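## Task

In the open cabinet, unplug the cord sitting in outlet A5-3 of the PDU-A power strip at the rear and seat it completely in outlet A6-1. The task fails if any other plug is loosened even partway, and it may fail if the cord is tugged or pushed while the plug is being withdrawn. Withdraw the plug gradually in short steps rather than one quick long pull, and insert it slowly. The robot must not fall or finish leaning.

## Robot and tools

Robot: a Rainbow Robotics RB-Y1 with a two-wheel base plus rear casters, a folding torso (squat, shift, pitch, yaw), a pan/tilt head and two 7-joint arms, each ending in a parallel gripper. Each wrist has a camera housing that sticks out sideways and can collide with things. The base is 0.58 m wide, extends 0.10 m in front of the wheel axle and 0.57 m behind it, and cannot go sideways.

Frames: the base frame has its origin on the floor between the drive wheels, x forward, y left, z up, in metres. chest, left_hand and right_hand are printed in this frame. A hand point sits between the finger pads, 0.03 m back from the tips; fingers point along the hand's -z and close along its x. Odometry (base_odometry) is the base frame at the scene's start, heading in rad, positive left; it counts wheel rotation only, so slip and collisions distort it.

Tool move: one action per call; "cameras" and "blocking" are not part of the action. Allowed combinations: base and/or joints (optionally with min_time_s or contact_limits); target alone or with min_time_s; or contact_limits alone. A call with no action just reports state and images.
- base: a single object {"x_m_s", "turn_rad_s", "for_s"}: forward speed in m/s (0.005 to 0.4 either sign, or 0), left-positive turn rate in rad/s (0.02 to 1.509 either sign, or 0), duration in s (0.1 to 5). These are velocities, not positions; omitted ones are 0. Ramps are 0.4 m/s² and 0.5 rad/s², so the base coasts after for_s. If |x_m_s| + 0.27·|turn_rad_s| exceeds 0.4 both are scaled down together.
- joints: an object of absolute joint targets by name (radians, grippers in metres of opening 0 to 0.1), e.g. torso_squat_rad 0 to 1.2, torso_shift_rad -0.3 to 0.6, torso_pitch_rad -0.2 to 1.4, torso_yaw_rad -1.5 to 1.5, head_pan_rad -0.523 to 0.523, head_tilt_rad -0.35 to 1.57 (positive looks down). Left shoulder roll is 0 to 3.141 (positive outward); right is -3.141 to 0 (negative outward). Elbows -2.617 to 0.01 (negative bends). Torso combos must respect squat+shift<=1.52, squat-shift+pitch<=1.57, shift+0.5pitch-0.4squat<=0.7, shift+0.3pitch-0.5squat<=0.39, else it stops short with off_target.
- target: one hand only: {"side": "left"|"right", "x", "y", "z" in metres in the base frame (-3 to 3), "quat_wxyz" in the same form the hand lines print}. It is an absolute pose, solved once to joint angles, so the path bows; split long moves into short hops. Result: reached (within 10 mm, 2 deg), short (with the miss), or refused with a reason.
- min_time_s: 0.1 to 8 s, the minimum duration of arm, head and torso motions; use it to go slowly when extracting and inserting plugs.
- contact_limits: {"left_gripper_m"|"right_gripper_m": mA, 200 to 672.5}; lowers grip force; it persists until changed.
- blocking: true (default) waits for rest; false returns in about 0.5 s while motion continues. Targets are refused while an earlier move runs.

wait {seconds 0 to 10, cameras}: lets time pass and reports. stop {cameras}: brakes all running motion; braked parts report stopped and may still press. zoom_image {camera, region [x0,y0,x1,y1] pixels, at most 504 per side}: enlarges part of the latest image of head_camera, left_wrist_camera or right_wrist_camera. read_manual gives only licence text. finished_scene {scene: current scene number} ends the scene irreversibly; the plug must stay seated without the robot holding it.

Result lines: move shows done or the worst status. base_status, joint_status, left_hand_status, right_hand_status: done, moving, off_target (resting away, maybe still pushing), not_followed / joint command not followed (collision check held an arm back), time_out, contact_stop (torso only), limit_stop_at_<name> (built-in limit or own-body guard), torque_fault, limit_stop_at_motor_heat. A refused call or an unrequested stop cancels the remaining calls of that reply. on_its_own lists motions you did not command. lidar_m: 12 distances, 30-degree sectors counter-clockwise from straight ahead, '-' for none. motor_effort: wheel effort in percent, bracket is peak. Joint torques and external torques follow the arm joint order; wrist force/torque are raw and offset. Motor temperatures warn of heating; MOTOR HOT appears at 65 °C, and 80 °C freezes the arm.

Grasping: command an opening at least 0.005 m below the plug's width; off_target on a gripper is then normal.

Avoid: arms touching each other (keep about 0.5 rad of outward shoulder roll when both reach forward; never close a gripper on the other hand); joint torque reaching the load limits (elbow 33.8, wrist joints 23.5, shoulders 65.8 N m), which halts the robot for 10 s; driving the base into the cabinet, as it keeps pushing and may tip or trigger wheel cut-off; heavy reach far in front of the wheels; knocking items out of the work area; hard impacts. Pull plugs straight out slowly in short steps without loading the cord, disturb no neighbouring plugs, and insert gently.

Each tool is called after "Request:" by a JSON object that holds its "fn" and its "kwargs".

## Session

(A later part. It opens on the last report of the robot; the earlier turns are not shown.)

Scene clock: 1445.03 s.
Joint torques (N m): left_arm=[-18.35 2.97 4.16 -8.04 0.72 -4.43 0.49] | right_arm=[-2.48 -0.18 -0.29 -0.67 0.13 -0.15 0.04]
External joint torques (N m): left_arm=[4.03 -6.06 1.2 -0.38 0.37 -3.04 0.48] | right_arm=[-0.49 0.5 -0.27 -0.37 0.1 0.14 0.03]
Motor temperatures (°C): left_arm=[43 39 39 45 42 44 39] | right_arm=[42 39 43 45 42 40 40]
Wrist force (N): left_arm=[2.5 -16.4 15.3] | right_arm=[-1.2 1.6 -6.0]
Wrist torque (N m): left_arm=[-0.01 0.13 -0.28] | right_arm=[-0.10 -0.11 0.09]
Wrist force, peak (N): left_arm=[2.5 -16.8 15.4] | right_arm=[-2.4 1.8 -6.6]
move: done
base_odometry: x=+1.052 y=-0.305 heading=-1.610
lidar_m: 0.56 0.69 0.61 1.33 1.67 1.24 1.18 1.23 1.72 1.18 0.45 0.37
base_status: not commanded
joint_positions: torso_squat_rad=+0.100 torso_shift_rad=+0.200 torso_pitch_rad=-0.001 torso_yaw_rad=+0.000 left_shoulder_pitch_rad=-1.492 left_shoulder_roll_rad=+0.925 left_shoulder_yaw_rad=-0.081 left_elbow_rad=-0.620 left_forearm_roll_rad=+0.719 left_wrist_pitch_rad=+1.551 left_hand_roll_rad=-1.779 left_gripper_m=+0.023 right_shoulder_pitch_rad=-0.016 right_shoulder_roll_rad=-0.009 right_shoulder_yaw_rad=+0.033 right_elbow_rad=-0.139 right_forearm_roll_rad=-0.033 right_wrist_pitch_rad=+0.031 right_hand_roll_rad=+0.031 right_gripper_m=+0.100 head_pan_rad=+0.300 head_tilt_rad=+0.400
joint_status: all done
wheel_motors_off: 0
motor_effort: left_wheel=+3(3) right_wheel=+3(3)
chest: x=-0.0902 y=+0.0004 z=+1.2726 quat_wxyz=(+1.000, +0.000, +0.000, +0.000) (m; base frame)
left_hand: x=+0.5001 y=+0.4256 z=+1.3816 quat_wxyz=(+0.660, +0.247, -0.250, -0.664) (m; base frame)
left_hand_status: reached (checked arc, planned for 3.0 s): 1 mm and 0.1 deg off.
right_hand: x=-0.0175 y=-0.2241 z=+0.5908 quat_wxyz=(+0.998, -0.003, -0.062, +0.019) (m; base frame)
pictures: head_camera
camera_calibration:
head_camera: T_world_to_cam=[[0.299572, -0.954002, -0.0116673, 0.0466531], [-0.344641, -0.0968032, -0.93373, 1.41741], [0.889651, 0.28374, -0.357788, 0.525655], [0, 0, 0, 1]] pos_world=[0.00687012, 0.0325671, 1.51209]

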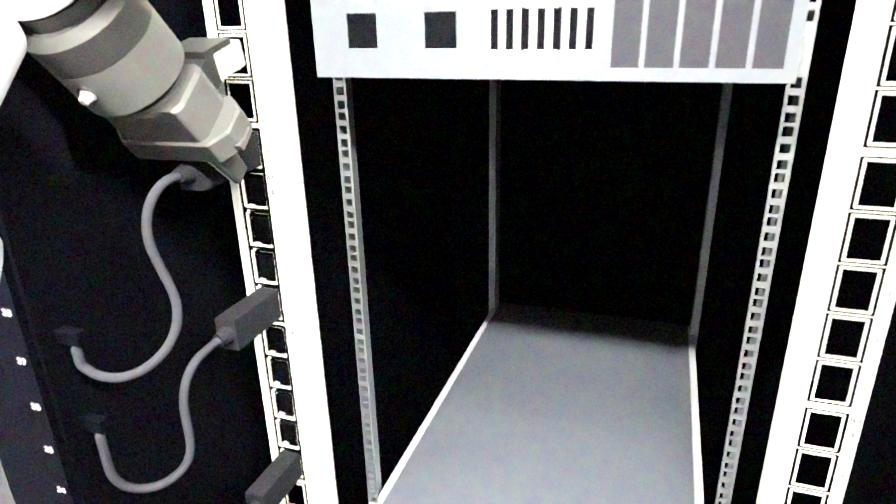

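Request:
{"fn": "move", "kwargs": {"target": {"side":"left","x":0.502,"y":0.4245,"z":1.3812,"quat_wxyz":[0.6597,0.2466,-0.2495,-0.6646]}, "min_time_s": 3, "cameras": ["left_wrist_camera"]}}

Request:
{"fn": "zoom_image", "kwargs": {"camera": "left_wrist_camera", "region": [270, 10, 400, 140]}}

Request:
{"fn": "move", "kwargs": {"target": {"side":"left","x":0.5035,"y":0.4240,"z":1.3812,"quat_wxyz":[0.6597,0.2466,-0.2495,-0.6646]}, "min_time_s": 3, "cameras": ["left_wrist_camera"]}}

Request:
{"fn": "zoom_image", "kwargs": {"camera": "left_wrist_camera", "region": [270, 10, 400, 140]}}

Scene clock: 1455.90 s.
Joint torques (N m): left_arm=[-24.41 1.51 0.86 -7.4 0.67 -6.86 0.15] | right_arm=[-2.38 -0.37 -0.16 -0.79 0.08 -0.05 -0.04]
External joint torques (N m): left_arm=[-1.98 -7.4 -2.01 0.32 0.32 -5.47 0.14] | right_arm=[-0.38 0.31 -0.15 -0.48 0.04 0.25 -0.05]
Motor temperatures (°C): left_arm=[43 39 39 45 42 44 39] | right_arm=[42 39 43 45 42 40 40]
Wrist force (N): left_arm=[3.6 -27.4 21.9] | right_arm=[-1.7 1.6 -5.3]
Wrist torque (N m): left_arm=[-0.02 0.15 -0.39] | right_arm=[-0.15 -0.13 0.07]
Wrist force, peak (N): left_arm=[3.8 -27.8 21.8] | right_arm=[-2.2 1.2 -6.9]
move: done
base_odometry: x=+1.052 y=-0.305 heading=-1.610
lidar_m: 0.57 0.69 0.60 1.31 1.67 1.23 1.19 1.24 1.71 1.17 0.44 0.38
base_status: not commanded
joint_positions: torso_squat_rad=+0.100 torso_shift_rad=+0.199 torso_pitch_rad=-0.001 torso_yaw_rad=+0.000 left_shoulder_pitch_rad=-1.503 left_shoulder_roll_rad=+0.921 left_shoulder_yaw_rad=-0.085 left_elbow_rad=-0.600 left_forearm_roll_rad=+0.715 left_wrist_pitch_rad=+1.543 left_hand_roll_rad=-1.784 left_gripper_m=+0.023 right_shoulder_pitch_rad=-0.016 right_shoulder_roll_rad=-0.009 right_shoulder_yaw_rad=+0.033 right_elbow_rad=-0.139 right_forearm_roll_rad=-0.033 right_wrist_pitch_rad=+0.031 right_hand_roll_rad=+0.031 right_gripper_m=+0.100 head_pan_rad=+0.300 head_tilt_rad=+0.400
joint_status: all done
wheel_motors_off: 0
motor_effort: left_wheel=+6(6) right_wheel=+2(3)
chest: x=-0.0905 y=+0.0004 z=+1.2726 quat_wxyz=(+1.000, +0.000, -0.001, +0.000) (m; base frame)
left_hand: x=+0.5010 y=+0.4254 z=+1.3818 quat_wxyz=(+0.660, +0.247, -0.250, -0.664) (m; base frame)
left_hand_status: reached (checked arc, planned for 3.0 s): 1 mm and 0.1 deg off.
right_hand: x=-0.0175 y=-0.2240 z=+0.5909 quat_wxyz=(+0.998, -0.003, -0.062, +0.019) (m; base frame)
pictures: left_wrist_camera
camera_calibration:
left_wrist_camera: T_world_to_cam=[[0.0401242, -0.999144, -0.0100651, 0.419888], [-0.962931, -0.0359769, -0.267339, 0.898961], [0.266748, 0.0204188, -0.96355, 1.26135], [0, 0, 0, 1]] pos_world=[0.512327, 0.426116, 1.45993]

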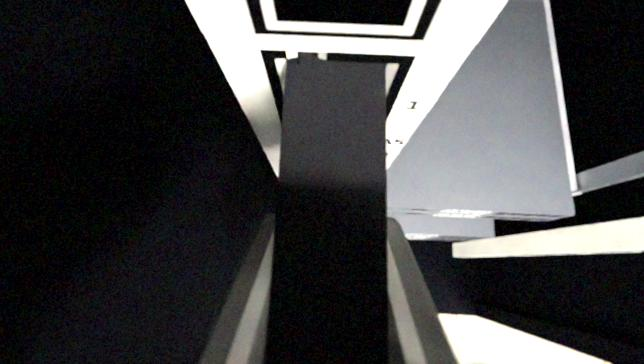

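Scaled by 3.877 from the camera's 644x364 image, which has a finer 1265x715 frame.

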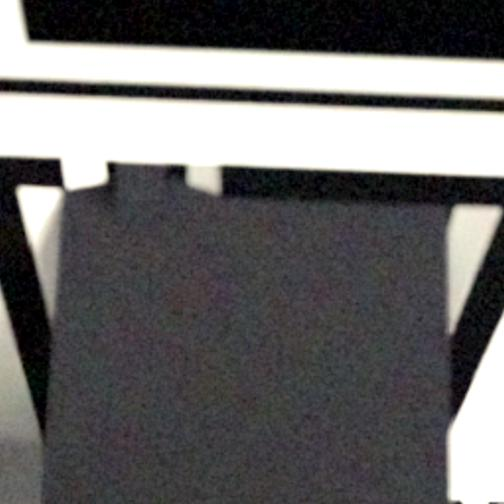

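Scene clock: 1459.23 s.
Joint torques (N m): left_arm=[-24.66 -0.35 1.35 -8.42 0.86 -9.23 0.21] | right_arm=[-2.39 -0.2 -0.09 -0.6 0.11 -0.11 0.03]
External joint torques (N m): left_arm=[-2.15 -9.12 -1.42 -0.62 0.5 -7.84 0.2] | right_arm=[-0.37 0.47 -0.08 -0.28 0.07 0.19 0.02]
Motor temperatures (°C): left_arm=[43 39 39 45 42 45 39] | right_arm=[42 39 43 45 42 39 40]
Wrist force (N): left_arm=[5.2 -38.3 31.1] | right_arm=[-1.8 1.5 -6.2]
Wrist torque (N m): left_arm=[-0.09 0.12 -0.47] | right_arm=[-0.10 -0.20 0.07]
Wrist force, peak (N): left_arm=[5.0 -38.9 31.4] | right_arm=[-2.0 1.4 -6.9]
move: done
base_odometry: x=+1.052 y=-0.305 heading=-1.610
lidar_m: 0.56 0.69 0.61 1.31 1.66 1.24 1.18 1.24 1.71 1.18 0.46 0.37
base_status: not commanded
joint_positions: torso_squat_rad=+0.100 torso_shift_rad=+0.199 torso_pitch_rad=-0.002 torso_yaw_rad=+0.000 left_shoulder_pitch_rad=-1.517 left_shoulder_roll_rad=+0.917 left_shoulder_yaw_rad=-0.090 left_elbow_rad=-0.573 left_forearm_roll_rad=+0.711 left_wrist_pitch_rad=+1.532 left_hand_roll_rad=-1.792 left_gripper_m=+0.023 right_shoulder_pitch_rad=-0.016 right_shoulder_roll_rad=-0.009 right_shoulder_yaw_rad=+0.033 right_elbow_rad=-0.139 right_forearm_roll_rad=-0.033 right_wrist_pitch_rad=+0.031 right_hand_roll_rad=+0.031 right_gripper_m=+0.100 head_pan_rad=+0.300 head_tilt_rad=+0.400
joint_status: all done
wheel_motors_off: 0
motor_effort: left_wheel=+11(11) right_wheel=+2(3)
chest: x=-0.0910 y=+0.0004 z=+1.2727 quat_wxyz=(+1.000, +0.000, -0.001, +0.000) (m; base frame)
left_hand: x=+0.5021 y=+0.4252 z=+1.3818 quat_wxyz=(+0.660, +0.247, -0.249, -0.664) (m; base frame)
left_hand_status: reached (checked arc, planned for 3.0 s): 2 mm and 0.1 deg off.
right_hand: x=-0.0175 y=-0.2240 z=+0.5910 quat_wxyz=(+0.998, -0.003, -0.062, +0.019) (m; base frame)
pictures: left_wrist_camera
camera_calibration:
left_wrist_camera: T_world_to_cam=[[0.0406562, -0.999122, -0.0101504, 0.419486], [-0.962986, -0.0364725, -0.267071, 0.899862], [0.266467, 0.0206328, -0.963623, 1.26122], [0, 0, 0, 1]] pos_world=[0.513427, 0.425915, 1.45993]

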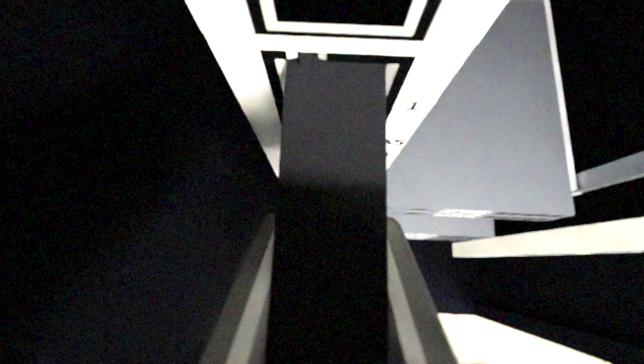

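Scaled by 3.877 from the camera's 644x364 image, which has a finer 1265x715 frame.

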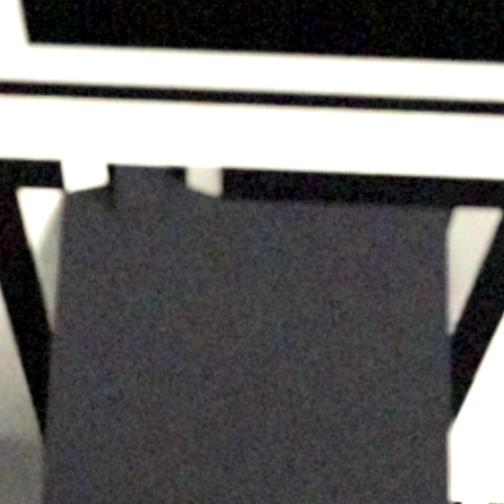

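Request:
{"fn": "move", "kwargs": {"target": {"side":"left","x":0.5035,"y":0.4270,"z":1.3812,"quat_wxyz":[0.6597,0.2466,-0.2495,-0.6646]}, "min_time_s": 3, "cameras": []}}

Request:
{"fn": "move", "kwargs": {"target": {"side":"left","x":0.5035,"y":0.4270,"z":1.3835,"quat_wxyz":[0.6597,0.2466,-0.2495,-0.6646]}, "min_time_s": 3, "cameras": []}}

Request:
{"fn": "move", "kwargs": {"target": {"side":"left","x":0.5035,"y":0.4240,"z":1.3835,"quat_wxyz":[0.6597,0.2466,-0.2495,-0.6646]}, "min_time_s": 3, "cameras": ["left_wrist_camera"]}}

Request:
{"fn": "zoom_image", "kwargs": {"camera": "left_wrist_camera", "region": [270, 10, 400, 140]}}

Scene clock: 1480.03 s.
Joint torques (N m): left_arm=[-23.17 4.73 3.25 -6.92 1.12 -11.46 0.3] | right_arm=[-2.49 -0.33 -0.34 -0.7 0.19 -0.09 -0.01]
External joint torques (N m): left_arm=[-0.64 -3.89 0.62 0.99 0.73 -10.08 0.3] | right_arm=[-0.46 0.33 -0.33 -0.38 0.15 0.21 -0.02]
Motor temperatures (°C): left_arm=[43 38 38 45 42 47 39] | right_arm=[42 39 43 45 42 39 40]
Wrist force (N): left_arm=[8.0 -47.0 31.2] | right_arm=[-1.7 1.7 -5.6]
Wrist torque (N m): left_arm=[-0.39 -0.01 -0.62] | right_arm=[-0.13 -0.15 0.11]
Wrist force, peak (N): left_arm=[8.5 -47.3 31.4] | right_arm=[-2.0 1.5 -6.9]
move: done
base_odometry: x=+1.052 y=-0.305 heading=-1.610
lidar_m: 0.56 0.70 0.61 1.33 1.67 1.24 1.19 1.23 1.72 1.18 0.45 0.38
base_status: not commanded
joint_positions: torso_squat_rad=+0.100 torso_shift_rad=+0.199 torso_pitch_rad=-0.002 torso_yaw_rad=+0.000 left_shoulder_pitch_rad=-1.532 left_shoulder_roll_rad=+0.916 left_shoulder_yaw_rad=-0.093 left_elbow_rad=-0.540 left_forearm_roll_rad=+0.708 left_wrist_pitch_rad=+1.520 left_hand_roll_rad=-1.809 left_gripper_m=+0.023 right_shoulder_pitch_rad=-0.016 right_shoulder_roll_rad=-0.009 right_shoulder_yaw_rad=+0.033 right_elbow_rad=-0.139 right_forearm_roll_rad=-0.033 right_wrist_pitch_rad=+0.031 right_hand_roll_rad=+0.031 right_gripper_m=+0.100 head_pan_rad=+0.300 head_tilt_rad=+0.400
joint_status: all done
wheel_motors_off: 0
motor_effort: left_wheel=+12(12) right_wheel=+3(3)
chest: x=-0.0912 y=+0.0000 z=+1.2727 quat_wxyz=(+1.000, +0.000, -0.001, +0.000) (m; base frame)
left_hand: x=+0.5025 y=+0.4268 z=+1.3817 quat_wxyz=(+0.660, +0.247, -0.249, -0.665) (m; base frame)
left_hand_status: reached (checked arc, planned for 3.0 s): 1 mm and 0.1 deg off.
right_hand: x=-0.0175 y=-0.2240 z=+0.5909 quat_wxyz=(+0.998, -0.003, -0.063, +0.019) (m; base frame)
pictures: none
No camera images: "cameras" was empty.

Scene clock: 1483.37 s.
Joint torques (N m): left_arm=[-28.43 7.88 4.94 -9.42 2.15 -11.52 0.29] | right_arm=[-2.16 -0.3 -0.15 -0.68 0.08 -0.13 -0.03]
External joint torques (N m): left_arm=[-5.88 -0.54 2.45 -1.43 1.75 -10.14 0.29] | right_arm=[-0.13 0.34 -0.14 -0.36 0.04 0.16 -0.03]
Motor temperatures (°C): left_arm=[43 38 38 45 42 48 39] | right_arm=[42 39 43 45 42 39 40]
Wrist force (N): left_arm=[3.6 -49.3 30.0] | right_arm=[-2.4 1.0 -5.6]
Wrist torque (N m): left_arm=[-0.30 0.28 -0.50] | right_arm=[-0.08 -0.25 0.08]
Wrist force, peak (N): left_arm=[7.4 -48.8 31.5] | right_arm=[-1.4 1.6 -7.4]
move: done
base_odometry: x=+1.052 y=-0.305 heading=-1.610
lidar_m: 0.56 0.69 0.61 1.32 1.67 1.24 1.19 1.24 1.72 1.18 0.46 0.38
base_status: not commanded
joint_positions: torso_squat_rad=+0.100 torso_shift_rad=+0.199 torso_pitch_rad=-0.002 torso_yaw_rad=+0.000 left_shoulder_pitch_rad=-1.552 left_shoulder_roll_rad=+0.914 left_shoulder_yaw_rad=-0.098 left_elbow_rad=-0.508 left_forearm_roll_rad=+0.703 left_wrist_pitch_rad=+1.512 left_hand_roll_rad=-1.820 left_gripper_m=+0.023 right_shoulder_pitch_rad=-0.016 right_shoulder_roll_rad=-0.009 right_shoulder_yaw_rad=+0.033 right_elbow_rad=-0.139 right_forearm_roll_rad=-0.033 right_wrist_pitch_rad=+0.031 right_hand_roll_rad=+0.031 right_gripper_m=+0.100 head_pan_rad=+0.300 head_tilt_rad=+0.400
joint_status: all done
wheel_motors_off: 0
motor_effort: left_wheel=+14(14) right_wheel=+4(4)
chest: x=-0.0912 y=-0.0002 z=+1.2727 quat_wxyz=(+1.000, +0.000, -0.001, +0.000) (m; base frame)
left_hand: x=+0.5028 y=+0.4269 z=+1.3825 quat_wxyz=(+0.660, +0.246, -0.248, -0.665) (m; base frame)
left_hand_status: reached (checked arc, planned for 3.0 s): 1 mm and 0.2 deg off.
right_hand: x=-0.0175 y=-0.2240 z=+0.5908 quat_wxyz=(+0.998, -0.003, -0.063, +0.019) (m; base frame)
pictures: none
No camera images: "cameras" was empty.

Scene clock: 1486.70 s.
Joint torques (N m): left_arm=[-24.59 1.58 5.67 -12.68 2.36 -10.58 0.88] | right_arm=[-2.53 -0.24 -0.25 -0.66 0.1 -0.05 0.05]
External joint torques (N m): left_arm=[-2.02 -6.86 3.13 -4.73 1.97 -9.21 0.87] | right_arm=[-0.5 0.42 -0.24 -0.34 0.07 0.24 0.05]
Motor temperatures (°C): left_arm=[43 38 38 45 42 48 39] | right_arm=[42 39 43 45 42 39 40]
Wrist force (N): left_arm=[4.3 -46.4 29.4] | right_arm=[-1.8 1.5 -6.2]
Wrist torque (N m): left_arm=[-0.17 0.43 -0.74] | right_arm=[-0.17 -0.15 0.02]
Wrist force, peak (N): left_arm=[3.7 -49.5 31.5] | right_arm=[-1.9 2.0 -7.1]
move: done
base_odometry: x=+1.052 y=-0.305 heading=-1.610
lidar_m: 0.56 0.68 0.61 1.33 1.68 1.23 1.18 1.24 1.72 1.19 0.45 0.38
base_status: not commanded
joint_positions: torso_squat_rad=+0.100 torso_shift_rad=+0.199 torso_pitch_rad=-0.002 torso_yaw_rad=+0.000 left_shoulder_pitch_rad=-1.549 left_shoulder_roll_rad=+0.912 left_shoulder_yaw_rad=-0.098 left_elbow_rad=-0.520 left_forearm_roll_rad=+0.703 left_wrist_pitch_rad=+1.518 left_hand_roll_rad=-1.812 left_gripper_m=+0.023 right_shoulder_pitch_rad=-0.016 right_shoulder_roll_rad=-0.009 right_shoulder_yaw_rad=+0.033 right_elbow_rad=-0.139 right_forearm_roll_rad=-0.033 right_wrist_pitch_rad=+0.031 right_hand_roll_rad=+0.031 right_gripper_m=+0.100 head_pan_rad=+0.300 head_tilt_rad=+0.400
joint_status: all done
wheel_motors_off: 0
motor_effort: left_wheel=+15(15) right_wheel=+4(5)
chest: x=-0.0912 y=+0.0001 z=+1.2727 quat_wxyz=(+1.000, +0.000, -0.001, +0.000) (m; base frame)
left_hand: x=+0.5027 y=+0.4254 z=+1.3829 quat_wxyz=(+0.661, +0.246, -0.248, -0.664) (m; base frame)
left_hand_status: reached (checked arc, planned for 3.0 s): 2 mm and 0.2 deg off.
right_hand: x=-0.0175 y=-0.2240 z=+0.5909 quat_wxyz=(+0.998, -0.003, -0.063, +0.019) (m; base frame)
pictures: left_wrist_camera
camera_calibration:
left_wrist_camera: T_world_to_cam=[[0.0401315, -0.999144, -0.0100124, 0.419735], [-0.964023, -0.0360817, -0.26336, 0.896065], [0.262773, 0.0202212, -0.964646, 1.26559], [0, 0, 0, 1]] pos_world=[0.51442, 0.426115, 1.46103]

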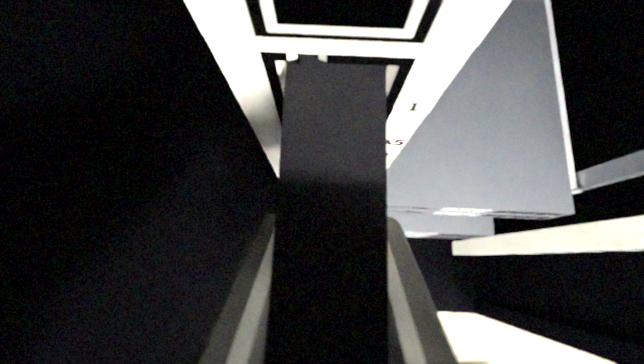

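Scaled by 3.877 from the camera's 644x364 image, which has a finer 1265x715 frame.

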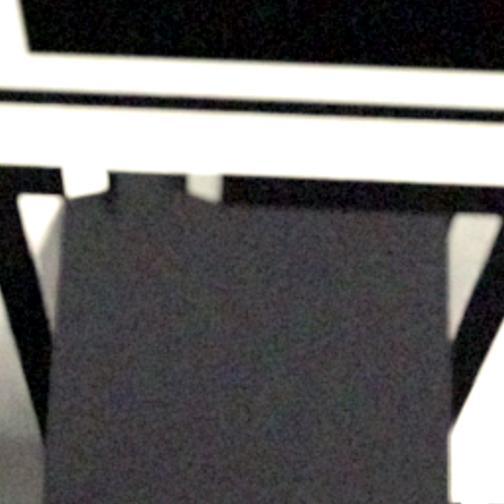

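Request:
{"fn": "move", "kwargs": {"target": {"side":"left","x":0.5035,"y":0.4225,"z":1.3820,"quat_wxyz":[0.6597,0.2466,-0.2495,-0.6646]}, "min_time_s": 3, "cameras": []}}

Request:
{"fn": "move", "kwargs": {"target": {"side":"left","x":0.504,"y":0.4280,"z":1.3820,"quat_wxyz":[0.6597,0.2466,-0.2495,-0.6646]}, "min_time_s": 3, "cameras": []}}

Request:
{"fn": "move", "kwargs": {"target": {"side":"left","x":0.504,"y":0.4240,"z":1.3800,"quat_wxyz":[0.6597,0.2466,-0.2495,-0.6646]}, "min_time_s": 3, "cameras": ["left_wrist_camera","head_camera"]}}

Request:
{"fn": "zoom_image", "kwargs": {"camera": "left_wrist_camera", "region": [270, 10, 400, 140]}}

Request:
{"fn": "zoom_image", "kwargs": {"camera": "head_camera", "region": [230, 120, 280, 170]}}

Scene clock: 1499.03 s.
Joint torques (N m): left_arm=[-21.87 -2.44 5.79 -11.15 2.98 -8.68 0.81] | right_arm=[-2.47 -0.4 -0.22 -0.74 0.07 -0.11 0.06]
External joint torques (N m): left_arm=[0.7 -11.04 3.14 -3.28 2.6 -7.3 0.8] | right_arm=[-0.44 0.27 -0.21 -0.42 0.04 0.19 0.05]
Motor temperatures (°C): left_arm=[43 38 38 46 42 49 39] | right_arm=[42 39 43 45 42 39 40]
Wrist force (N): left_arm=[-0.7 -37.9 31.3] | right_arm=[-2.1 1.5 -5.5]
Wrist torque (N m): left_arm=[-0.16 0.54 -0.58] | right_arm=[-0.12 -0.20 0.05]
Wrist force, peak (N): left_arm=[4.5 -46.7 29.5] | right_arm=[-2.4 1.0 -6.8]
move: done
base_odometry: x=+1.052 y=-0.305 heading=-1.610
lidar_m: 0.56 0.69 0.61 1.32 1.67 1.23 1.18 1.24 1.71 1.17 0.45 0.37
base_status: not commanded
joint_positions: torso_squat_rad=+0.100 torso_shift_rad=+0.199 torso_pitch_rad=-0.002 torso_yaw_rad=+0.001 left_shoulder_pitch_rad=-1.534 left_shoulder_roll_rad=+0.912 left_shoulder_yaw_rad=-0.095 left_elbow_rad=-0.547 left_forearm_roll_rad=+0.706 left_wrist_pitch_rad=+1.526 left_hand_roll_rad=-1.799 left_gripper_m=+0.023 right_shoulder_pitch_rad=-0.016 right_shoulder_roll_rad=-0.009 right_shoulder_yaw_rad=+0.033 right_elbow_rad=-0.139 right_forearm_roll_rad=-0.033 right_wrist_pitch_rad=+0.031 right_hand_roll_rad=+0.031 right_gripper_m=+0.100 head_pan_rad=+0.300 head_tilt_rad=+0.400
joint_status: all done
wheel_motors_off: 0
motor_effort: left_wheel=+16(16) right_wheel=+4(5)
chest: x=-0.0912 y=+0.0003 z=+1.2727 quat_wxyz=(+1.000, +0.000, -0.001, +0.000) (m; base frame)
left_hand: x=+0.5026 y=+0.4243 z=+1.3822 quat_wxyz=(+0.661, +0.246, -0.248, -0.664) (m; base frame)
left_hand_status: reached (checked arc, planned for 3.0 s): 2 mm and 0.2 deg off.
right_hand: x=-0.0175 y=-0.2240 z=+0.5910 quat_wxyz=(+0.998, -0.003, -0.063, +0.019) (m; base frame)
pictures: none
No camera images: "cameras" was empty.

Scene clock: 1502.37 s.
Joint torques (N m): left_arm=[-23.53 7.94 4.82 -7.42 2.31 -13.27 0.42] | right_arm=[-2.36 -0.27 -0.07 -0.59 0.16 -0.08 0.02]
External joint torques (N m): left_arm=[-0.97 -0.52 2.32 0.57 1.91 -11.89 0.41] | right_arm=[-0.32 0.37 -0.06 -0.27 0.12 0.21 0.01]
Motor temperatures (°C): left_arm=[43 38 38 46 42 49 39] | right_arm=[42 39 43 45 42 39 40]
Wrist force (N): left_arm=[6.6 -54.1 31.7] | right_arm=[-2.3 2.0 -5.8]
Wrist torque (N m): left_arm=[-0.71 0.13 -0.71] | right_arm=[-0.20 -0.20 0.06]
Wrist force, peak (N): left_arm=[6.4 -58.1 38.1] | right_arm=[-2.6 1.7 -6.8]
move: done
base_odometry: x=+1.052 y=-0.305 heading=-1.610
lidar_m: 0.56 0.69 0.60 1.33 1.67 1.23 1.19 1.23 1.71 1.18 0.46 0.37
base_status: not commanded
joint_positions: torso_squat_rad=+0.100 torso_shift_rad=+0.199 torso_pitch_rad=-0.003 torso_yaw_rad=+0.001 left_shoulder_pitch_rad=-1.549 left_shoulder_roll_rad=+0.914 left_shoulder_yaw_rad=-0.098 left_elbow_rad=-0.510 left_forearm_roll_rad=+0.704 left_wrist_pitch_rad=+1.509 left_hand_roll_rad=-1.821 left_gripper_m=+0.023 right_shoulder_pitch_rad=-0.016 right_shoulder_roll_rad=-0.009 right_shoulder_yaw_rad=+0.033 right_elbow_rad=-0.139 right_forearm_roll_rad=-0.033 right_wrist_pitch_rad=+0.031 right_hand_roll_rad=+0.031 right_gripper_m=+0.100 head_pan_rad=+0.300 head_tilt_rad=+0.400
joint_status: all done
wheel_motors_off: 0
motor_effort: left_wheel=+16(16) right_wheel=+4(4)
chest: x=-0.0913 y=-0.0002 z=+1.2727 quat_wxyz=(+1.000, +0.000, -0.001, +0.000) (m; base frame)
left_hand: x=+0.5032 y=+0.4272 z=+1.3820 quat_wxyz=(+0.660, +0.247, -0.249, -0.665) (m; base frame)
left_hand_status: reached (checked arc, planned for 3.0 s): 1 mm and 0.1 deg off.
right_hand: x=-0.0175 y=-0.2240 z=+0.5908 quat_wxyz=(+0.998, -0.003, -0.063, +0.019) (m; base frame)
pictures: none
No camera images: "cameras" was empty.

Scene clock: 1505.70 s.
Joint torques (N m): left_arm=[-17.16 -2.6 4.58 -8.54 1.47 -9.23 1.11] | right_arm=[-2.51 -0.23 -0.15 -0.78 0.06 -0.05 -0.04]
External joint torques (N m): left_arm=[5.41 -11.21 1.96 -0.62 1.09 -7.85 1.1] | right_arm=[-0.47 0.43 -0.14 -0.45 0.02 0.25 -0.04]
Motor temperatures (°C): left_arm=[43 38 38 46 42 50 39] | right_arm=[42 39 43 45 42 39 40]
Wrist force (N): left_arm=[5.7 -40.3 40.3] | right_arm=[-2.3 1.4 -5.9]
Wrist torque (N m): left_arm=[-0.01 0.30 -0.89] | right_arm=[-0.11 -0.29 0.06]
Wrist force, peak (N): left_arm=[7.7 -49.0 40.2] | right_arm=[-2.5 1.4 -6.7]
move: done
base_odometry: x=+1.052 y=-0.305 heading=-1.610
lidar_m: 0.55 0.69 0.60 1.33 1.66 1.23 1.18 1.23 1.72 1.18 0.45 0.38
base_status: not commanded
joint_positions: torso_squat_rad=+0.100 torso_shift_rad=+0.199 torso_pitch_rad=-0.003 torso_yaw_rad=+0.001 left_shoulder_pitch_rad=-1.534 left_shoulder_roll_rad=+0.913 left_shoulder_yaw_rad=-0.095 left_elbow_rad=-0.537 left_forearm_roll_rad=+0.707 left_wrist_pitch_rad=+1.518 left_hand_roll_rad=-1.807 left_gripper_m=+0.023 right_shoulder_pitch_rad=-0.016 right_shoulder_roll_rad=-0.009 right_shoulder_yaw_rad=+0.033 right_elbow_rad=-0.139 right_forearm_roll_rad=-0.033 right_wrist_pitch_rad=+0.031 right_hand_roll_rad=+0.031 right_gripper_m=+0.100 head_pan_rad=+0.300 head_tilt_rad=+0.400
joint_status: all done
wheel_motors_off: 0
motor_effort: left_wheel=+16(16) right_wheel=+4(5)
chest: x=-0.0913 y=+0.0000 z=+1.2727 quat_wxyz=(+1.000, +0.000, -0.001, +0.000) (m; base frame)
left_hand: x=+0.5032 y=+0.4254 z=+1.3811 quat_wxyz=(+0.660, +0.246, -0.249, -0.664) (m; base frame)
left_hand_status: reached (checked arc, planned for 3.0 s): 2 mm and 0.1 deg off.
right_hand: x=-0.0174 y=-0.2240 z=+0.5909 quat_wxyz=(+0.998, -0.003, -0.063, +0.019) (m; base frame)
pictures: head_camera, left_wrist_camera
camera_calibration:
head_camera: T_world_to_cam=[[0.299915, -0.953894, -0.0116938, 0.046757], [-0.343083, -0.0964151, -0.934344, 1.41794], [0.890138, 0.284236, -0.356181, 0.524728], [0, 0, 0, 1]] pos_world=[0.00536792, 0.0321655, 1.51229]
left_wrist_camera: T_world_to_cam=[[0.039648, -0.999164, -0.00993265, 0.419846], [-0.963363, -0.0355847, -0.265829, 0.898935], [0.265253, 0.0201083, -0.963969, 1.26155], [0, 0, 0, 1]] pos_world=[0.514725, 0.426116, 1.45923]

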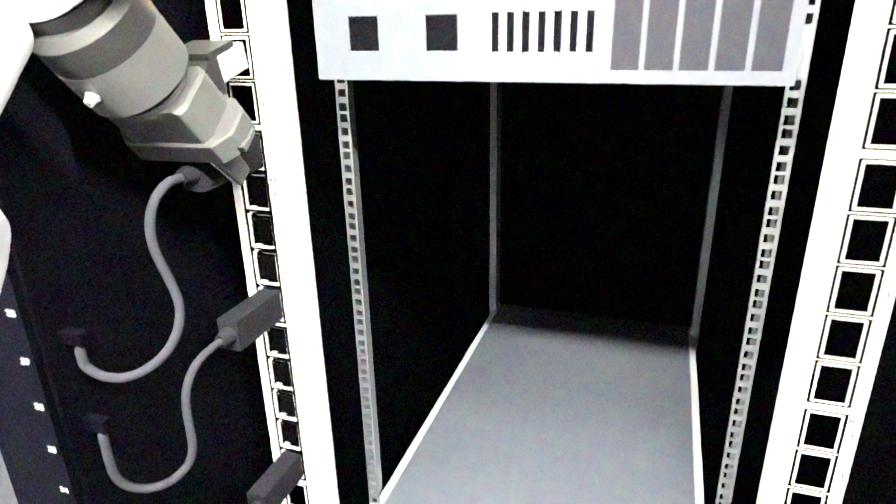

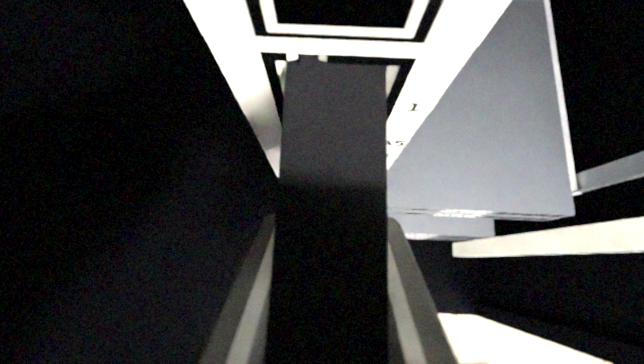

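Scaled by 3.877 from the camera's 644x364 image, which has a finer 1265x715 frame.

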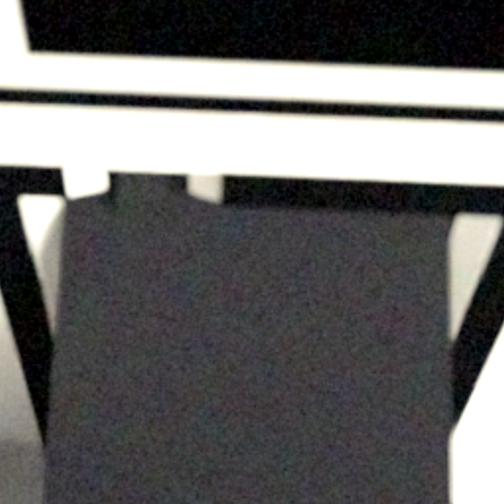

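Scaled by 10.080 from the camera's 896x504 image, which has a finer 1280x720 frame.

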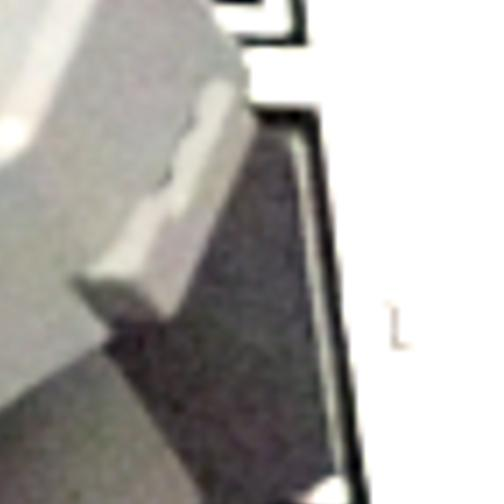

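Request:
{"fn": "move", "kwargs": {"target": {"side":"left","x":0.504,"y":0.4330,"z":1.3820,"quat_wxyz":[0.6597,0.2466,-0.2495,-0.6646]}, "min_time_s": 2, "cameras": []}}

Request:
{"fn": "move", "kwargs": {"target": {"side":"left","x":0.504,"y":0.4180,"z":1.3820,"quat_wxyz":[0.6597,0.2466,-0.2495,-0.6646]}, "min_time_s": 3, "cameras": ["left_wrist_camera"]}}

Request:
{"fn": "zoom_image", "kwargs": {"camera": "left_wrist_camera", "region": [270, 10, 400, 140]}}

Scene clock: 1520.20 s.
Joint torques (N m): left_arm=[-21.48 18.41 8.35 -4.85 3.34 -14.25 0.21] | right_arm=[-2.34 -0.02 -0.39 -0.79 0.18 -0.09 0.02]
External joint torques (N m): left_arm=[1.05 10.07 5.97 3.24 2.92 -12.88 0.2] | right_arm=[-0.3 0.57 -0.38 -0.46 0.14 0.2 0.01]
Motor temperatures (°C): left_arm=[42 38 38 46 42 50 39] | right_arm=[42 39 43 45 42 39 40]
Wrist force (N): left_arm=[4.0 -61.1 38.7] | right_arm=[-1.5 1.0 -6.7]
Wrist torque (N m): left_arm=[-0.70 0.10 -0.37] | right_arm=[-0.09 -0.15 0.03]
Wrist force, peak (N): left_arm=[4.0 -61.5 38.8] | right_arm=[-2.0 1.5 -7.1]
move: done
base_odometry: x=+1.052 y=-0.305 heading=-1.610
lidar_m: 0.56 0.69 0.60 1.31 1.66 1.23 1.19 1.24 1.72 1.18 0.46 0.38
base_status: not commanded
joint_positions: torso_squat_rad=+0.100 torso_shift_rad=+0.199 torso_pitch_rad=-0.003 torso_yaw_rad=+0.000 left_shoulder_pitch_rad=-1.561 left_shoulder_roll_rad=+0.916 left_shoulder_yaw_rad=-0.099 left_elbow_rad=-0.478 left_forearm_roll_rad=+0.703 left_wrist_pitch_rad=+1.494 left_hand_roll_rad=-1.841 left_gripper_m=+0.023 right_shoulder_pitch_rad=-0.016 right_shoulder_roll_rad=-0.009 right_shoulder_yaw_rad=+0.033 right_elbow_rad=-0.139 right_forearm_roll_rad=-0.033 right_wrist_pitch_rad=+0.031 right_hand_roll_rad=+0.031 right_gripper_m=+0.100 head_pan_rad=+0.300 head_tilt_rad=+0.400
joint_status: all done
wheel_motors_off: 0
motor_effort: left_wheel=+14(16) right_wheel=+6(7)
chest: x=-0.0914 y=-0.0009 z=+1.2727 quat_wxyz=(+1.000, +0.001, -0.001, +0.000) (m; base frame)
left_hand: x=+0.5036 y=+0.4298 z=+1.3820 quat_wxyz=(+0.658, +0.249, -0.249, -0.666) (m; base frame)
left_hand_status: reached (checked arc, planned for 2.0 s): 3 mm and 0.3 deg off.
right_hand: x=-0.0175 y=-0.2240 z=+0.5906 quat_wxyz=(+0.998, -0.002, -0.063, +0.019) (m; base frame)
pictures: none
No camera images: "cameras" was empty.

Scene clock: 1523.53 s.
Joint torques (N m): left_arm=[-19.71 -10.36 5.37 -9.56 4.87 -5.09 0.45] | right_arm=[-2.45 -0.32 -0.08 -0.63 0.05 -0.04 -0.05]
External joint torques (N m): left_arm=[2.91 -18.85 2.78 -1.65 4.49 -3.72 0.44] | right_arm=[-0.42 0.36 -0.07 -0.31 0.01 0.26 -0.06]
Motor temperatures (°C): left_arm=[42 38 38 46 42 50 39] | right_arm=[41 39 43 45 42 39 40]
Wrist force (N): left_arm=[-12.3 -27.2 30.3] | right_arm=[-1.7 1.1 -5.8]
Wrist torque (N m): left_arm=[0.42 1.10 -0.30] | right_arm=[-0.08 -0.15 0.10]
Wrist force, peak (N): left_arm=[4.2 -61.6 38.8] | right_arm=[-2.5 2.0 -6.6]
move: done
base_odometry: x=+1.052 y=-0.305 heading=-1.610
lidar_m: 0.56 0.69 0.60 1.33 1.66 1.23 1.18 1.23 1.71 1.18 0.45 0.38
base_status: not commanded
joint_positions: torso_squat_rad=+0.100 torso_shift_rad=+0.199 torso_pitch_rad=-0.003 torso_yaw_rad=+0.001 left_shoulder_pitch_rad=-1.544 left_shoulder_roll_rad=+0.908 left_shoulder_yaw_rad=-0.099 left_elbow_rad=-0.532 left_forearm_roll_rad=+0.703 left_wrist_pitch_rad=+1.524 left_hand_roll_rad=-1.800 left_gripper_m=+0.023 right_shoulder_pitch_rad=-0.016 right_shoulder_roll_rad=-0.009 right_shoulder_yaw_rad=+0.033 right_elbow_rad=-0.139 right_forearm_roll_rad=-0.033 right_wrist_pitch_rad=+0.031 right_hand_roll_rad=+0.031 right_gripper_m=+0.100 head_pan_rad=+0.300 head_tilt_rad=+0.400
joint_status: all done
wheel_motors_off: 0
motor_effort: left_wheel=+16(17) right_wheel=+2(7)
chest: x=-0.0913 y=+0.0004 z=+1.2727 quat_wxyz=(+1.000, +0.000, -0.001, +0.000) (m; base frame)
left_hand: x=+0.5030 y=+0.4226 z=+1.3821 quat_wxyz=(+0.662, +0.244, -0.248, -0.664) (m; base frame)
left_hand_status: reached (checked arc, planned for 3.0 s): 5 mm and 0.4 deg off.
right_hand: x=-0.0174 y=-0.2240 z=+0.5910 quat_wxyz=(+0.998, -0.003, -0.063, +0.019) (m; base frame)
pictures: left_wrist_camera
camera_calibration:
left_wrist_camera: T_world_to_cam=[[0.0410417, -0.999128, -0.00763359, 0.413253], [-0.964711, -0.0376369, -0.260606, 0.893207], [0.260091, 0.0180599, -0.965415, 1.26806], [0, 0, 0, 1]] pos_world=[0.514914, 0.423609, 1.46014]

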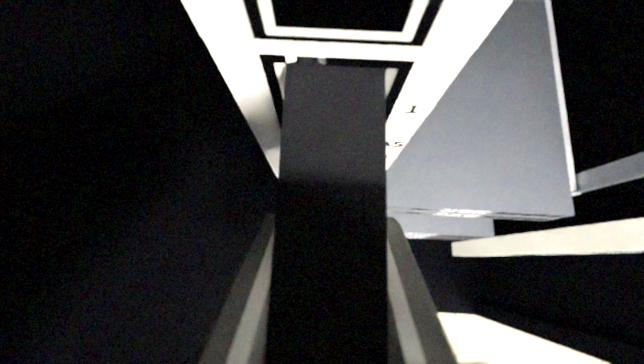

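Scaled by 3.877 from the camera's 644x364 image, which has a finer 1265x715 frame.

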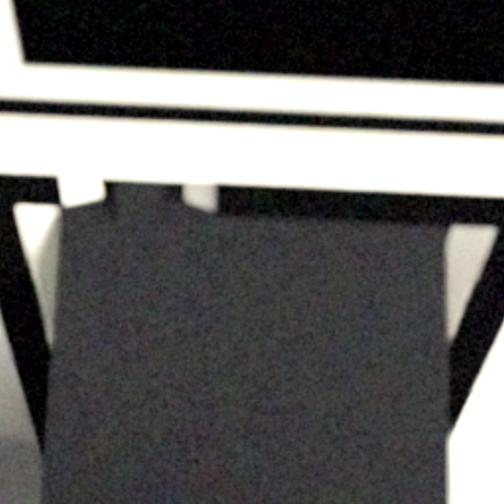

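Request:
{"fn": "move", "kwargs": {"target": {"side":"left","x":0.5045,"y":0.4290,"z":1.3820,"quat_wxyz":[0.6597,0.2466,-0.2495,-0.6646]}, "min_time_s": 3, "cameras": []}}

Request:
{"fn": "move", "kwargs": {"target": {"side":"left","x":0.505,"y":0.4160,"z":1.3820,"quat_wxyz":[0.6597,0.2466,-0.2495,-0.6646]}, "min_time_s": 3, "cameras": ["left_wrist_camera"]}}

Request:
{"fn": "zoom_image", "kwargs": {"camera": "left_wrist_camera", "region": [270, 10, 400, 140]}}

Scene clock: 1534.73 s.
Joint torques (N m): left_arm=[-22.43 9.07 5.2 -6.72 2.11 -13.4 0.23] | right_arm=[-2.32 -0.29 -0.3 -0.64 0.14 -0.15 -0.04]
External joint torques (N m): left_arm=[0.14 0.69 2.75 1.32 1.71 -12.03 0.22] | right_arm=[-0.28 0.35 -0.29 -0.31 0.1 0.15 -0.05]
Motor temperatures (°C): left_arm=[42 38 38 46 42 49 39] | right_arm=[41 39 43 45 42 39 40]
Wrist force (N): left_arm=[5.5 -57.2 43.7] | right_arm=[-2.4 1.7 -6.2]
Wrist torque (N m): left_arm=[-0.38 0.06 -0.53] | right_arm=[-0.19 -0.27 0.01]
Wrist force, peak (N): left_arm=[5.4 -57.5 44.1] | right_arm=[-1.9 1.5 -7.0]
move: done
base_odometry: x=+1.052 y=-0.305 heading=-1.610
lidar_m: 0.56 0.69 0.61 1.32 1.66 1.22 1.19 1.24 1.72 1.18 0.45 0.37
base_status: not commanded
joint_positions: torso_squat_rad=+0.100 torso_shift_rad=+0.199 torso_pitch_rad=-0.003 torso_yaw_rad=+0.000 left_shoulder_pitch_rad=-1.556 left_shoulder_roll_rad=+0.913 left_shoulder_yaw_rad=-0.100 left_elbow_rad=-0.496 left_forearm_roll_rad=+0.702 left_wrist_pitch_rad=+1.503 left_hand_roll_rad=-1.827 left_gripper_m=+0.023 right_shoulder_pitch_rad=-0.016 right_shoulder_roll_rad=-0.009 right_shoulder_yaw_rad=+0.033 right_elbow_rad=-0.139 right_forearm_roll_rad=-0.033 right_wrist_pitch_rad=+0.031 right_hand_roll_rad=+0.031 right_gripper_m=+0.100 head_pan_rad=+0.300 head_tilt_rad=+0.400
joint_status: all done
wheel_motors_off: 0
motor_effort: left_wheel=+16(17) right_wheel=+3(3)
chest: x=-0.0913 y=-0.0003 z=+1.2727 quat_wxyz=(+1.000, +0.000, -0.001, +0.000) (m; base frame)
left_hand: x=+0.5038 y=+0.4275 z=+1.3823 quat_wxyz=(+0.659, +0.248, -0.249, -0.665) (m; base frame)
left_hand_status: reached (checked arc, planned for 3.0 s): 2 mm and 0.2 deg off.
right_hand: x=-0.0174 y=-0.2240 z=+0.5908 quat_wxyz=(+0.998, -0.003, -0.063, +0.019) (m; base frame)
pictures: none
No camera images: "cameras" was empty.

Scene clock: 1538.07 s.
Joint torques (N m): left_arm=[-22.32 -14.99 5.18 -11.28 6.64 -5.35 0.09] | right_arm=[-2.49 -0.29 0.05 -0.78 0.13 -0.16 0.02]
External joint torques (N m): left_arm=[0.33 -23.54 2.53 -3.41 6.27 -3.97 0.08] | right_arm=[-0.46 0.41 0.06 -0.45 0.09 0.14 0.01]
Motor temperatures (°C): left_arm=[42 38 38 46 42 49 39] | right_arm=[41 39 43 45 42 39 40]
Wrist force (N): left_arm=[-19.7 -28.9 31.6] | right_arm=[-1.9 1.2 -5.4]
Wrist torque (N m): left_arm=[0.23 1.29 0.13] | right_arm=[-0.10 -0.14 0.03]
Wrist force, peak (N): left_arm=[5.5 -57.3 43.8] | right_arm=[-1.7 1.4 -7.2]
move: done
base_odometry: x=+1.052 y=-0.305 heading=-1.610
lidar_m: 0.56 0.69 0.61 1.31 1.68 1.23 1.18 1.23 1.72 1.18 0.45 0.38
base_status: not commanded
joint_positions: torso_squat_rad=+0.100 torso_shift_rad=+0.199 torso_pitch_rad=-0.003 torso_yaw_rad=+0.001 left_shoulder_pitch_rad=-1.539 left_shoulder_roll_rad=+0.905 left_shoulder_yaw_rad=-0.099 left_elbow_rad=-0.546 left_forearm_roll_rad=+0.702 left_wrist_pitch_rad=+1.527 left_hand_roll_rad=-1.789 left_gripper_m=+0.023 right_shoulder_pitch_rad=-0.016 right_shoulder_roll_rad=-0.009 right_shoulder_yaw_rad=+0.033 right_elbow_rad=-0.139 right_forearm_roll_rad=-0.033 right_wrist_pitch_rad=+0.031 right_hand_roll_rad=+0.031 right_gripper_m=+0.100 head_pan_rad=+0.300 head_tilt_rad=+0.400
joint_status: all done
wheel_motors_off: 0
motor_effort: left_wheel=+18(19) right_wheel=+0(4)
chest: x=-0.0913 y=+0.0006 z=+1.2727 quat_wxyz=(+1.000, -0.001, -0.001, +0.000) (m; base frame)
left_hand: x=+0.5035 y=+0.4209 z=+1.3823 quat_wxyz=(+0.662, +0.245, -0.248, -0.663) (m; base frame)
left_hand_status: reached (checked arc, planned for 3.0 s): 5 mm and 0.4 deg off.
right_hand: x=-0.0173 y=-0.2240 z=+0.5911 quat_wxyz=(+0.998, -0.003, -0.063, +0.019) (m; base frame)
pictures: left_wrist_camera
camera_calibration:
left_wrist_camera: T_world_to_cam=[[0.0432728, -0.999025, -0.00869388, 0.411794], [-0.964344, -0.0394933, -0.261689, 0.89578], [0.261091, 0.0197079, -0.965113, 1.26663], [0, 0, 0, 1]] pos_world=[0.515316, 0.421808, 1.46043]

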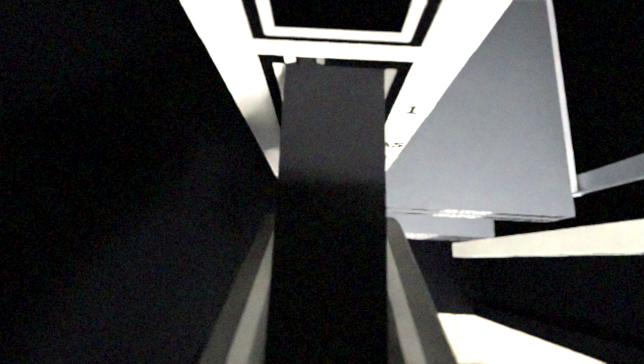

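Scaled by 3.877 from the camera's 644x364 image, which has a finer 1265x715 frame.

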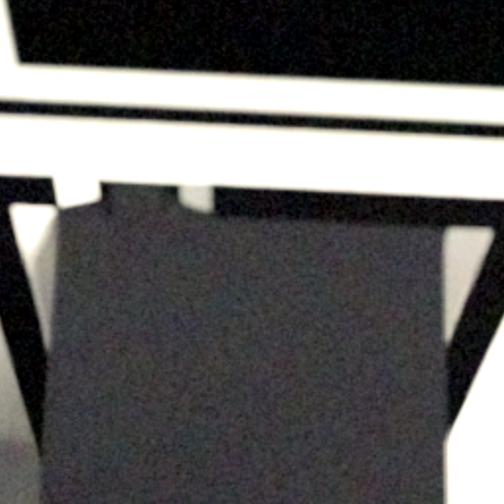

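Request:
{"fn": "move", "kwargs": {"target": {"side":"left","x":0.499,"y":0.4250,"z":1.3820,"quat_wxyz":[0.6597,0.2466,-0.2495,-0.6646]}, "min_time_s": 3, "cameras": []}}

Request:
{"fn": "move", "kwargs": {"target": {"side":"left","x":0.494,"y":0.4250,"z":1.3820,"quat_wxyz":[0.6597,0.2466,-0.2495,-0.6646]}, "min_time_s": 3, "cameras": ["left_wrist_camera"]}}

Request:
{"fn": "zoom_image", "kwargs": {"camera": "left_wrist_camera", "region": [270, 10, 400, 140]}}

Scene clock: 1548.13 s.
Joint torques (N m): left_arm=[-18.57 3.69 4.47 -7.43 2 -0.72 0.1] | right_arm=[-2.43 -0.37 -0.17 -0.55 0.08 -0.12 0.02]
External joint torques (N m): left_arm=[3.85 -5.15 1.62 0.29 1.64 0.66 0.09] | right_arm=[-0.44 0.32 -0.16 -0.24 0.05 0.17 0.02]
Motor temperatures (°C): left_arm=[42 39 38 46 43 48 39] | right_arm=[41 39 43 45 42 39 40]
Wrist force (N): left_arm=[-4.0 -4.2 5.8] | right_arm=[-1.7 1.3 -6.0]
Wrist torque (N m): left_arm=[0.39 0.83 0.01] | right_arm=[-0.10 -0.16 0.06]
Wrist force, peak (N): left_arm=[-19.9 -29.5 31.6] | right_arm=[-2.1 1.6 -6.6]
move: done
base_odometry: x=+1.052 y=-0.305 heading=-1.610
lidar_m: 0.56 0.69 0.60 1.31 1.66 1.23 1.18 1.23 1.72 1.17 0.46 0.38
base_status: not commanded
joint_positions: torso_squat_rad=+0.100 torso_shift_rad=+0.200 torso_pitch_rad=-0.001 torso_yaw_rad=+0.000 left_shoulder_pitch_rad=-1.509 left_shoulder_roll_rad=+0.922 left_shoulder_yaw_rad=-0.087 left_elbow_rad=-0.595 left_forearm_roll_rad=+0.715 left_wrist_pitch_rad=+1.549 left_hand_roll_rad=-1.787 left_gripper_m=+0.023 right_shoulder_pitch_rad=-0.016 right_shoulder_roll_rad=-0.009 right_shoulder_yaw_rad=+0.033 right_elbow_rad=-0.139 right_forearm_roll_rad=-0.033 right_wrist_pitch_rad=+0.031 right_hand_roll_rad=+0.031 right_gripper_m=+0.100 head_pan_rad=+0.300 head_tilt_rad=+0.400
joint_status: all done
wheel_motors_off: 0
motor_effort: left_wheel=+5(19) right_wheel=+0(1)
chest: x=-0.0902 y=+0.0005 z=+1.2726 quat_wxyz=(+1.000, +0.000, +0.000, +0.000) (m; base frame)
left_hand: x=+0.5004 y=+0.4249 z=+1.3822 quat_wxyz=(+0.660, +0.245, -0.248, -0.666) (m; base frame)
left_hand_status: reached (checked arc, planned for 3.0 s): 1 mm and 0.2 deg off.
right_hand: x=-0.0175 y=-0.2240 z=+0.5909 quat_wxyz=(+0.998, -0.003, -0.062, +0.019) (m; base frame)
pictures: none
No camera images: "cameras" was empty.

Scene clock: 1551.47 s.
Joint torques (N m): left_arm=[-21.7 9.42 4.93 -9.21 0.53 -1.19 0.1] | right_arm=[-2.36 -0.63 -0.17 -0.7 0.04 -0.15 -0.03]
External joint torques (N m): left_arm=[0.47 0.16 1.75 -1.76 0.21 0.19 0.09] | right_arm=[-0.41 0.05 -0.15 -0.41 0 0.14 -0.04]
Motor temperatures (°C): left_arm=[42 39 38 46 43 47 39] | right_arm=[41 39 43 45 42 39 40]
Wrist force (N): left_arm=[-0.6 -4.0 -4.3] | right_arm=[-2.1 1.5 -4.3]
Wrist torque (N m): left_arm=[0.01 0.02 0.10] | right_arm=[-0.12 -0.21 0.02]
Wrist force, peak (N): left_arm=[-9.5 11.9 -11.3] | right_arm=[-2.0 1.5 -6.9]
move: done
base_odometry: x=+1.052 y=-0.305 heading=-1.610
lidar_m: 0.56 0.69 0.60 1.31 1.68 1.22 1.19 1.24 1.72 1.18 0.45 0.38
base_status: not commanded
joint_positions: torso_squat_rad=+0.100 torso_shift_rad=+0.200 torso_pitch_rad=+0.000 torso_yaw_rad=+0.000 left_shoulder_pitch_rad=-1.466 left_shoulder_roll_rad=+0.934 left_shoulder_yaw_rad=-0.073 left_elbow_rad=-0.676 left_forearm_roll_rad=+0.729 left_wrist_pitch_rad=+1.588 left_hand_roll_rad=-1.760 left_gripper_m=+0.023 right_shoulder_pitch_rad=-0.016 right_shoulder_roll_rad=-0.009 right_shoulder_yaw_rad=+0.033 right_elbow_rad=-0.139 right_forearm_roll_rad=-0.033 right_wrist_pitch_rad=+0.031 right_hand_roll_rad=+0.031 right_gripper_m=+0.100 head_pan_rad=+0.300 head_tilt_rad=+0.400
joint_status: all done
wheel_motors_off: 0
motor_effort: left_wheel=-2(6) right_wheel=+1(1)
chest: x=-0.0896 y=+0.0005 z=+1.2725 quat_wxyz=(+1.000, +0.000, +0.000, +0.000) (m; base frame)
left_hand: x=+0.4948 y=+0.4248 z=+1.3815 quat_wxyz=(+0.660, +0.243, -0.247, -0.667) (m; base frame)
left_hand_status: reached (checked arc, planned for 3.0 s): 1 mm and 0.6 deg off.
right_hand: x=-0.0176 y=-0.2241 z=+0.5907 quat_wxyz=(+0.998, -0.003, -0.061, +0.019) (m; base frame)
pictures: left_wrist_camera
camera_calibration:
left_wrist_camera: T_world_to_cam=[[0.0356616, -0.999315, -0.00986362, 0.421549], [-0.965698, -0.0319184, -0.257697, 0.879223], [0.257206, 0.0187152, -0.966175, 1.27183], [0, 0, 0, 1]] pos_world=[0.50691, 0.425521, 1.45954]

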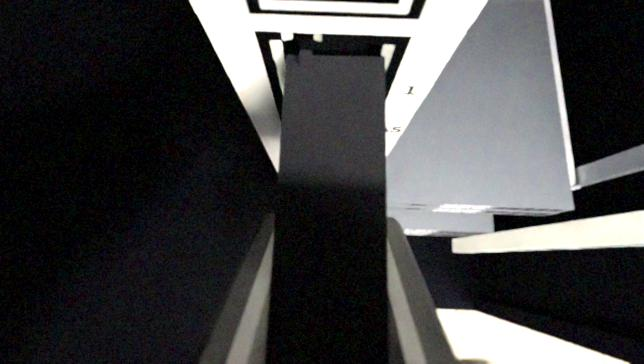

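Scaled by 3.877 from the camera's 644x364 image, which has a finer 1265x715 frame.

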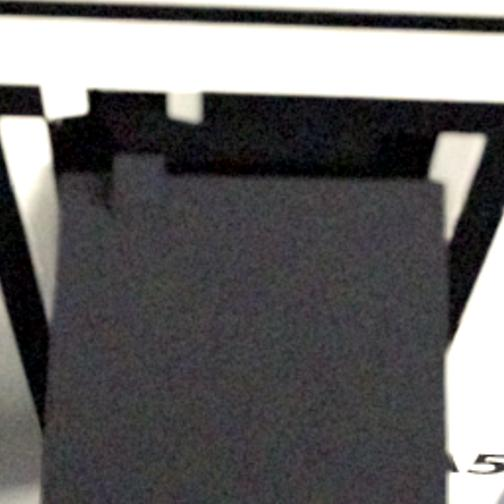

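Request:
{"fn": "move", "kwargs": {"target": {"side":"left","x":0.490,"y":0.4250,"z":1.382,"quat_wxyz":[0.6557,0.2451,-0.2510,-0.6685]}, "min_time_s": 3, "cameras": []}}

Request:
{"fn": "move", "kwargs": {"target": {"side":"left","x":0.494,"y":0.4250,"z":1.382,"quat_wxyz":[0.6557,0.2451,-0.2510,-0.6685]}, "min_time_s": 3, "cameras": ["left_wrist_camera"]}}

Request:
{"fn": "zoom_image", "kwargs": {"camera": "left_wrist_camera", "region": [270, 10, 400, 140]}}

Scene clock: 1570.83 s.
Joint torques (N m): left_arm=[-20.98 10.08 5.51 -8.76 0.49 -1.27 0.09] | right_arm=[-2.35 -0.43 -0.14 -0.7 0.13 -0.16 0.01]
External joint torques (N m): left_arm=[0.95 0.49 2.08 -1.52 0.19 0.12 0.08] | right_arm=[-0.4 0.26 -0.13 -0.41 0.09 0.13 0.01]
Motor temperatures (°C): left_arm=[42 39 38 46 42 45 39] | right_arm=[41 39 43 45 42 39 40]
Wrist force (N): left_arm=[-0.6 -3.9 -4.4] | right_arm=[-1.8 1.0 -6.4]
Wrist torque (N m): left_arm=[-0.01 0.01 0.11] | right_arm=[-0.12 -0.21 0.08]
Wrist force, peak (N): left_arm=[-1.0 -4.3 -4.8] | right_arm=[-2.2 1.5 -6.9]
move: done
base_odometry: x=+1.052 y=-0.305 heading=-1.610
lidar_m: 0.55 0.69 0.60 1.32 1.67 1.23 1.18 1.24 1.72 1.17 0.46 0.38
base_status: not commanded
joint_positions: torso_squat_rad=+0.100 torso_shift_rad=+0.200 torso_pitch_rad=+0.000 torso_yaw_rad=+0.000 left_shoulder_pitch_rad=-1.430 left_shoulder_roll_rad=+0.946 left_shoulder_yaw_rad=-0.057 left_elbow_rad=-0.739 left_forearm_roll_rad=+0.746 left_wrist_pitch_rad=+1.612 left_hand_roll_rad=-1.751 left_gripper_m=+0.023 right_shoulder_pitch_rad=-0.016 right_shoulder_roll_rad=-0.009 right_shoulder_yaw_rad=+0.033 right_elbow_rad=-0.139 right_forearm_roll_rad=-0.033 right_wrist_pitch_rad=+0.031 right_hand_roll_rad=+0.031 right_gripper_m=+0.100 head_pan_rad=+0.300 head_tilt_rad=+0.400
joint_status: all done
wheel_motors_off: 0
motor_effort: left_wheel=-2(3) right_wheel=+0(1)
chest: x=-0.0896 y=+0.0005 z=+1.2725 quat_wxyz=(+1.000, +0.000, +0.000, +0.000) (m; base frame)
left_hand: x=+0.4900 y=+0.4248 z=+1.3822 quat_wxyz=(+0.656, +0.243, -0.250, -0.670) (m; base frame)
left_hand_status: reached (checked arc, planned for 3.0 s): 0 mm and 0.3 deg off.
right_hand: x=-0.0176 y=-0.2241 z=+0.5907 quat_wxyz=(+0.998, -0.003, -0.061, +0.019) (m; base frame)
pictures: none
No camera images: "cameras" was empty.

Scene clock: 1574.17 s.
Joint torques (N m): left_arm=[-24.86 7.99 1.6 -6.74 0.25 -1.75 -0.34] | right_arm=[-2.3 -0.38 -0.19 -0.69 0.08 -0.13 0.07]
External joint torques (N m): left_arm=[-2.8 -1.5 -1.72 0.61 -0.07 -0.36 -0.35] | right_arm=[-0.35 0.3 -0.18 -0.4 0.04 0.16 0.06]
Motor temperatures (°C): left_arm=[42 39 38 46 42 45 39] | right_arm=[41 39 43 45 42 39 40]
Wrist force (N): left_arm=[-0.8 -4.5 -4.2] | right_arm=[-1.8 1.4 -6.7]
Wrist torque (N m): left_arm=[0.06 -0.03 0.09] | right_arm=[-0.05 -0.17 0.04]
Wrist force, peak (N): left_arm=[-1.2 -4.3 -4.7] | right_arm=[-1.5 2.4 -6.7]
move: done
base_odometry: x=+1.052 y=-0.305 heading=-1.610
lidar_m: 0.55 0.69 0.60 1.32 1.67 1.23 1.18 1.24 1.72 1.17 0.45 0.38
base_status: not commanded
joint_positions: torso_squat_rad=+0.100 torso_shift_rad=+0.200 torso_pitch_rad=+0.000 torso_yaw_rad=+0.000 left_shoulder_pitch_rad=-1.443 left_shoulder_roll_rad=+0.941 left_shoulder_yaw_rad=-0.061 left_elbow_rad=-0.711 left_forearm_roll_rad=+0.740 left_wrist_pitch_rad=+1.592 left_hand_roll_rad=-1.759 left_gripper_m=+0.023 right_shoulder_pitch_rad=-0.016 right_shoulder_roll_rad=-0.009 right_shoulder_yaw_rad=+0.033 right_elbow_rad=-0.139 right_forearm_roll_rad=-0.033 right_wrist_pitch_rad=+0.031 right_hand_roll_rad=+0.031 right_gripper_m=+0.100 head_pan_rad=+0.300 head_tilt_rad=+0.400
joint_status: all done
wheel_motors_off: 0
motor_effort: left_wheel=-2(3) right_wheel=+1(1)
chest: x=-0.0896 y=+0.0004 z=+1.2725 quat_wxyz=(+1.000, +0.000, +0.000, +0.000) (m; base frame)
left_hand: x=+0.4938 y=+0.4249 z=+1.3821 quat_wxyz=(+0.656, +0.246, -0.251, -0.668) (m; base frame)
left_hand_status: reached (checked arc, planned for 3.0 s): 0 mm and 0.1 deg off.
right_hand: x=-0.0176 y=-0.2241 z=+0.5907 quat_wxyz=(+0.998, -0.003, -0.061, +0.019) (m; base frame)
pictures: left_wrist_camera
camera_calibration:
left_wrist_camera: T_world_to_cam=[[0.0270361, -0.99958, -0.0104426, 0.42695], [-0.963222, -0.0232561, -0.267698, 0.887349], [0.267343, 0.0172961, -0.963446, 1.26445], [0, 0, 0, 1]] pos_world=[0.505131, 0.425537, 1.46023]

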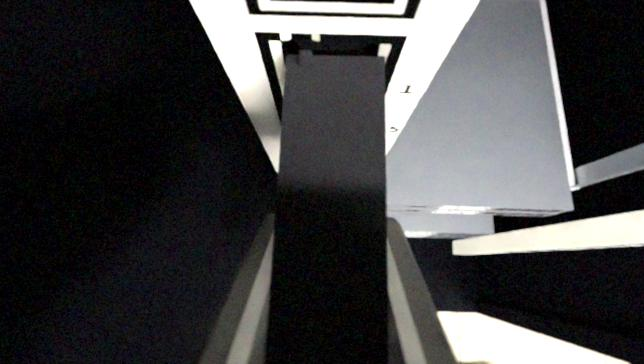

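Scaled by 3.877 from the camera's 644x364 image, which has a finer 1265x715 frame.

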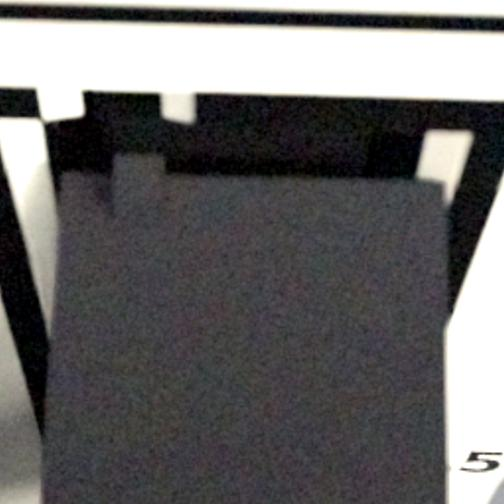

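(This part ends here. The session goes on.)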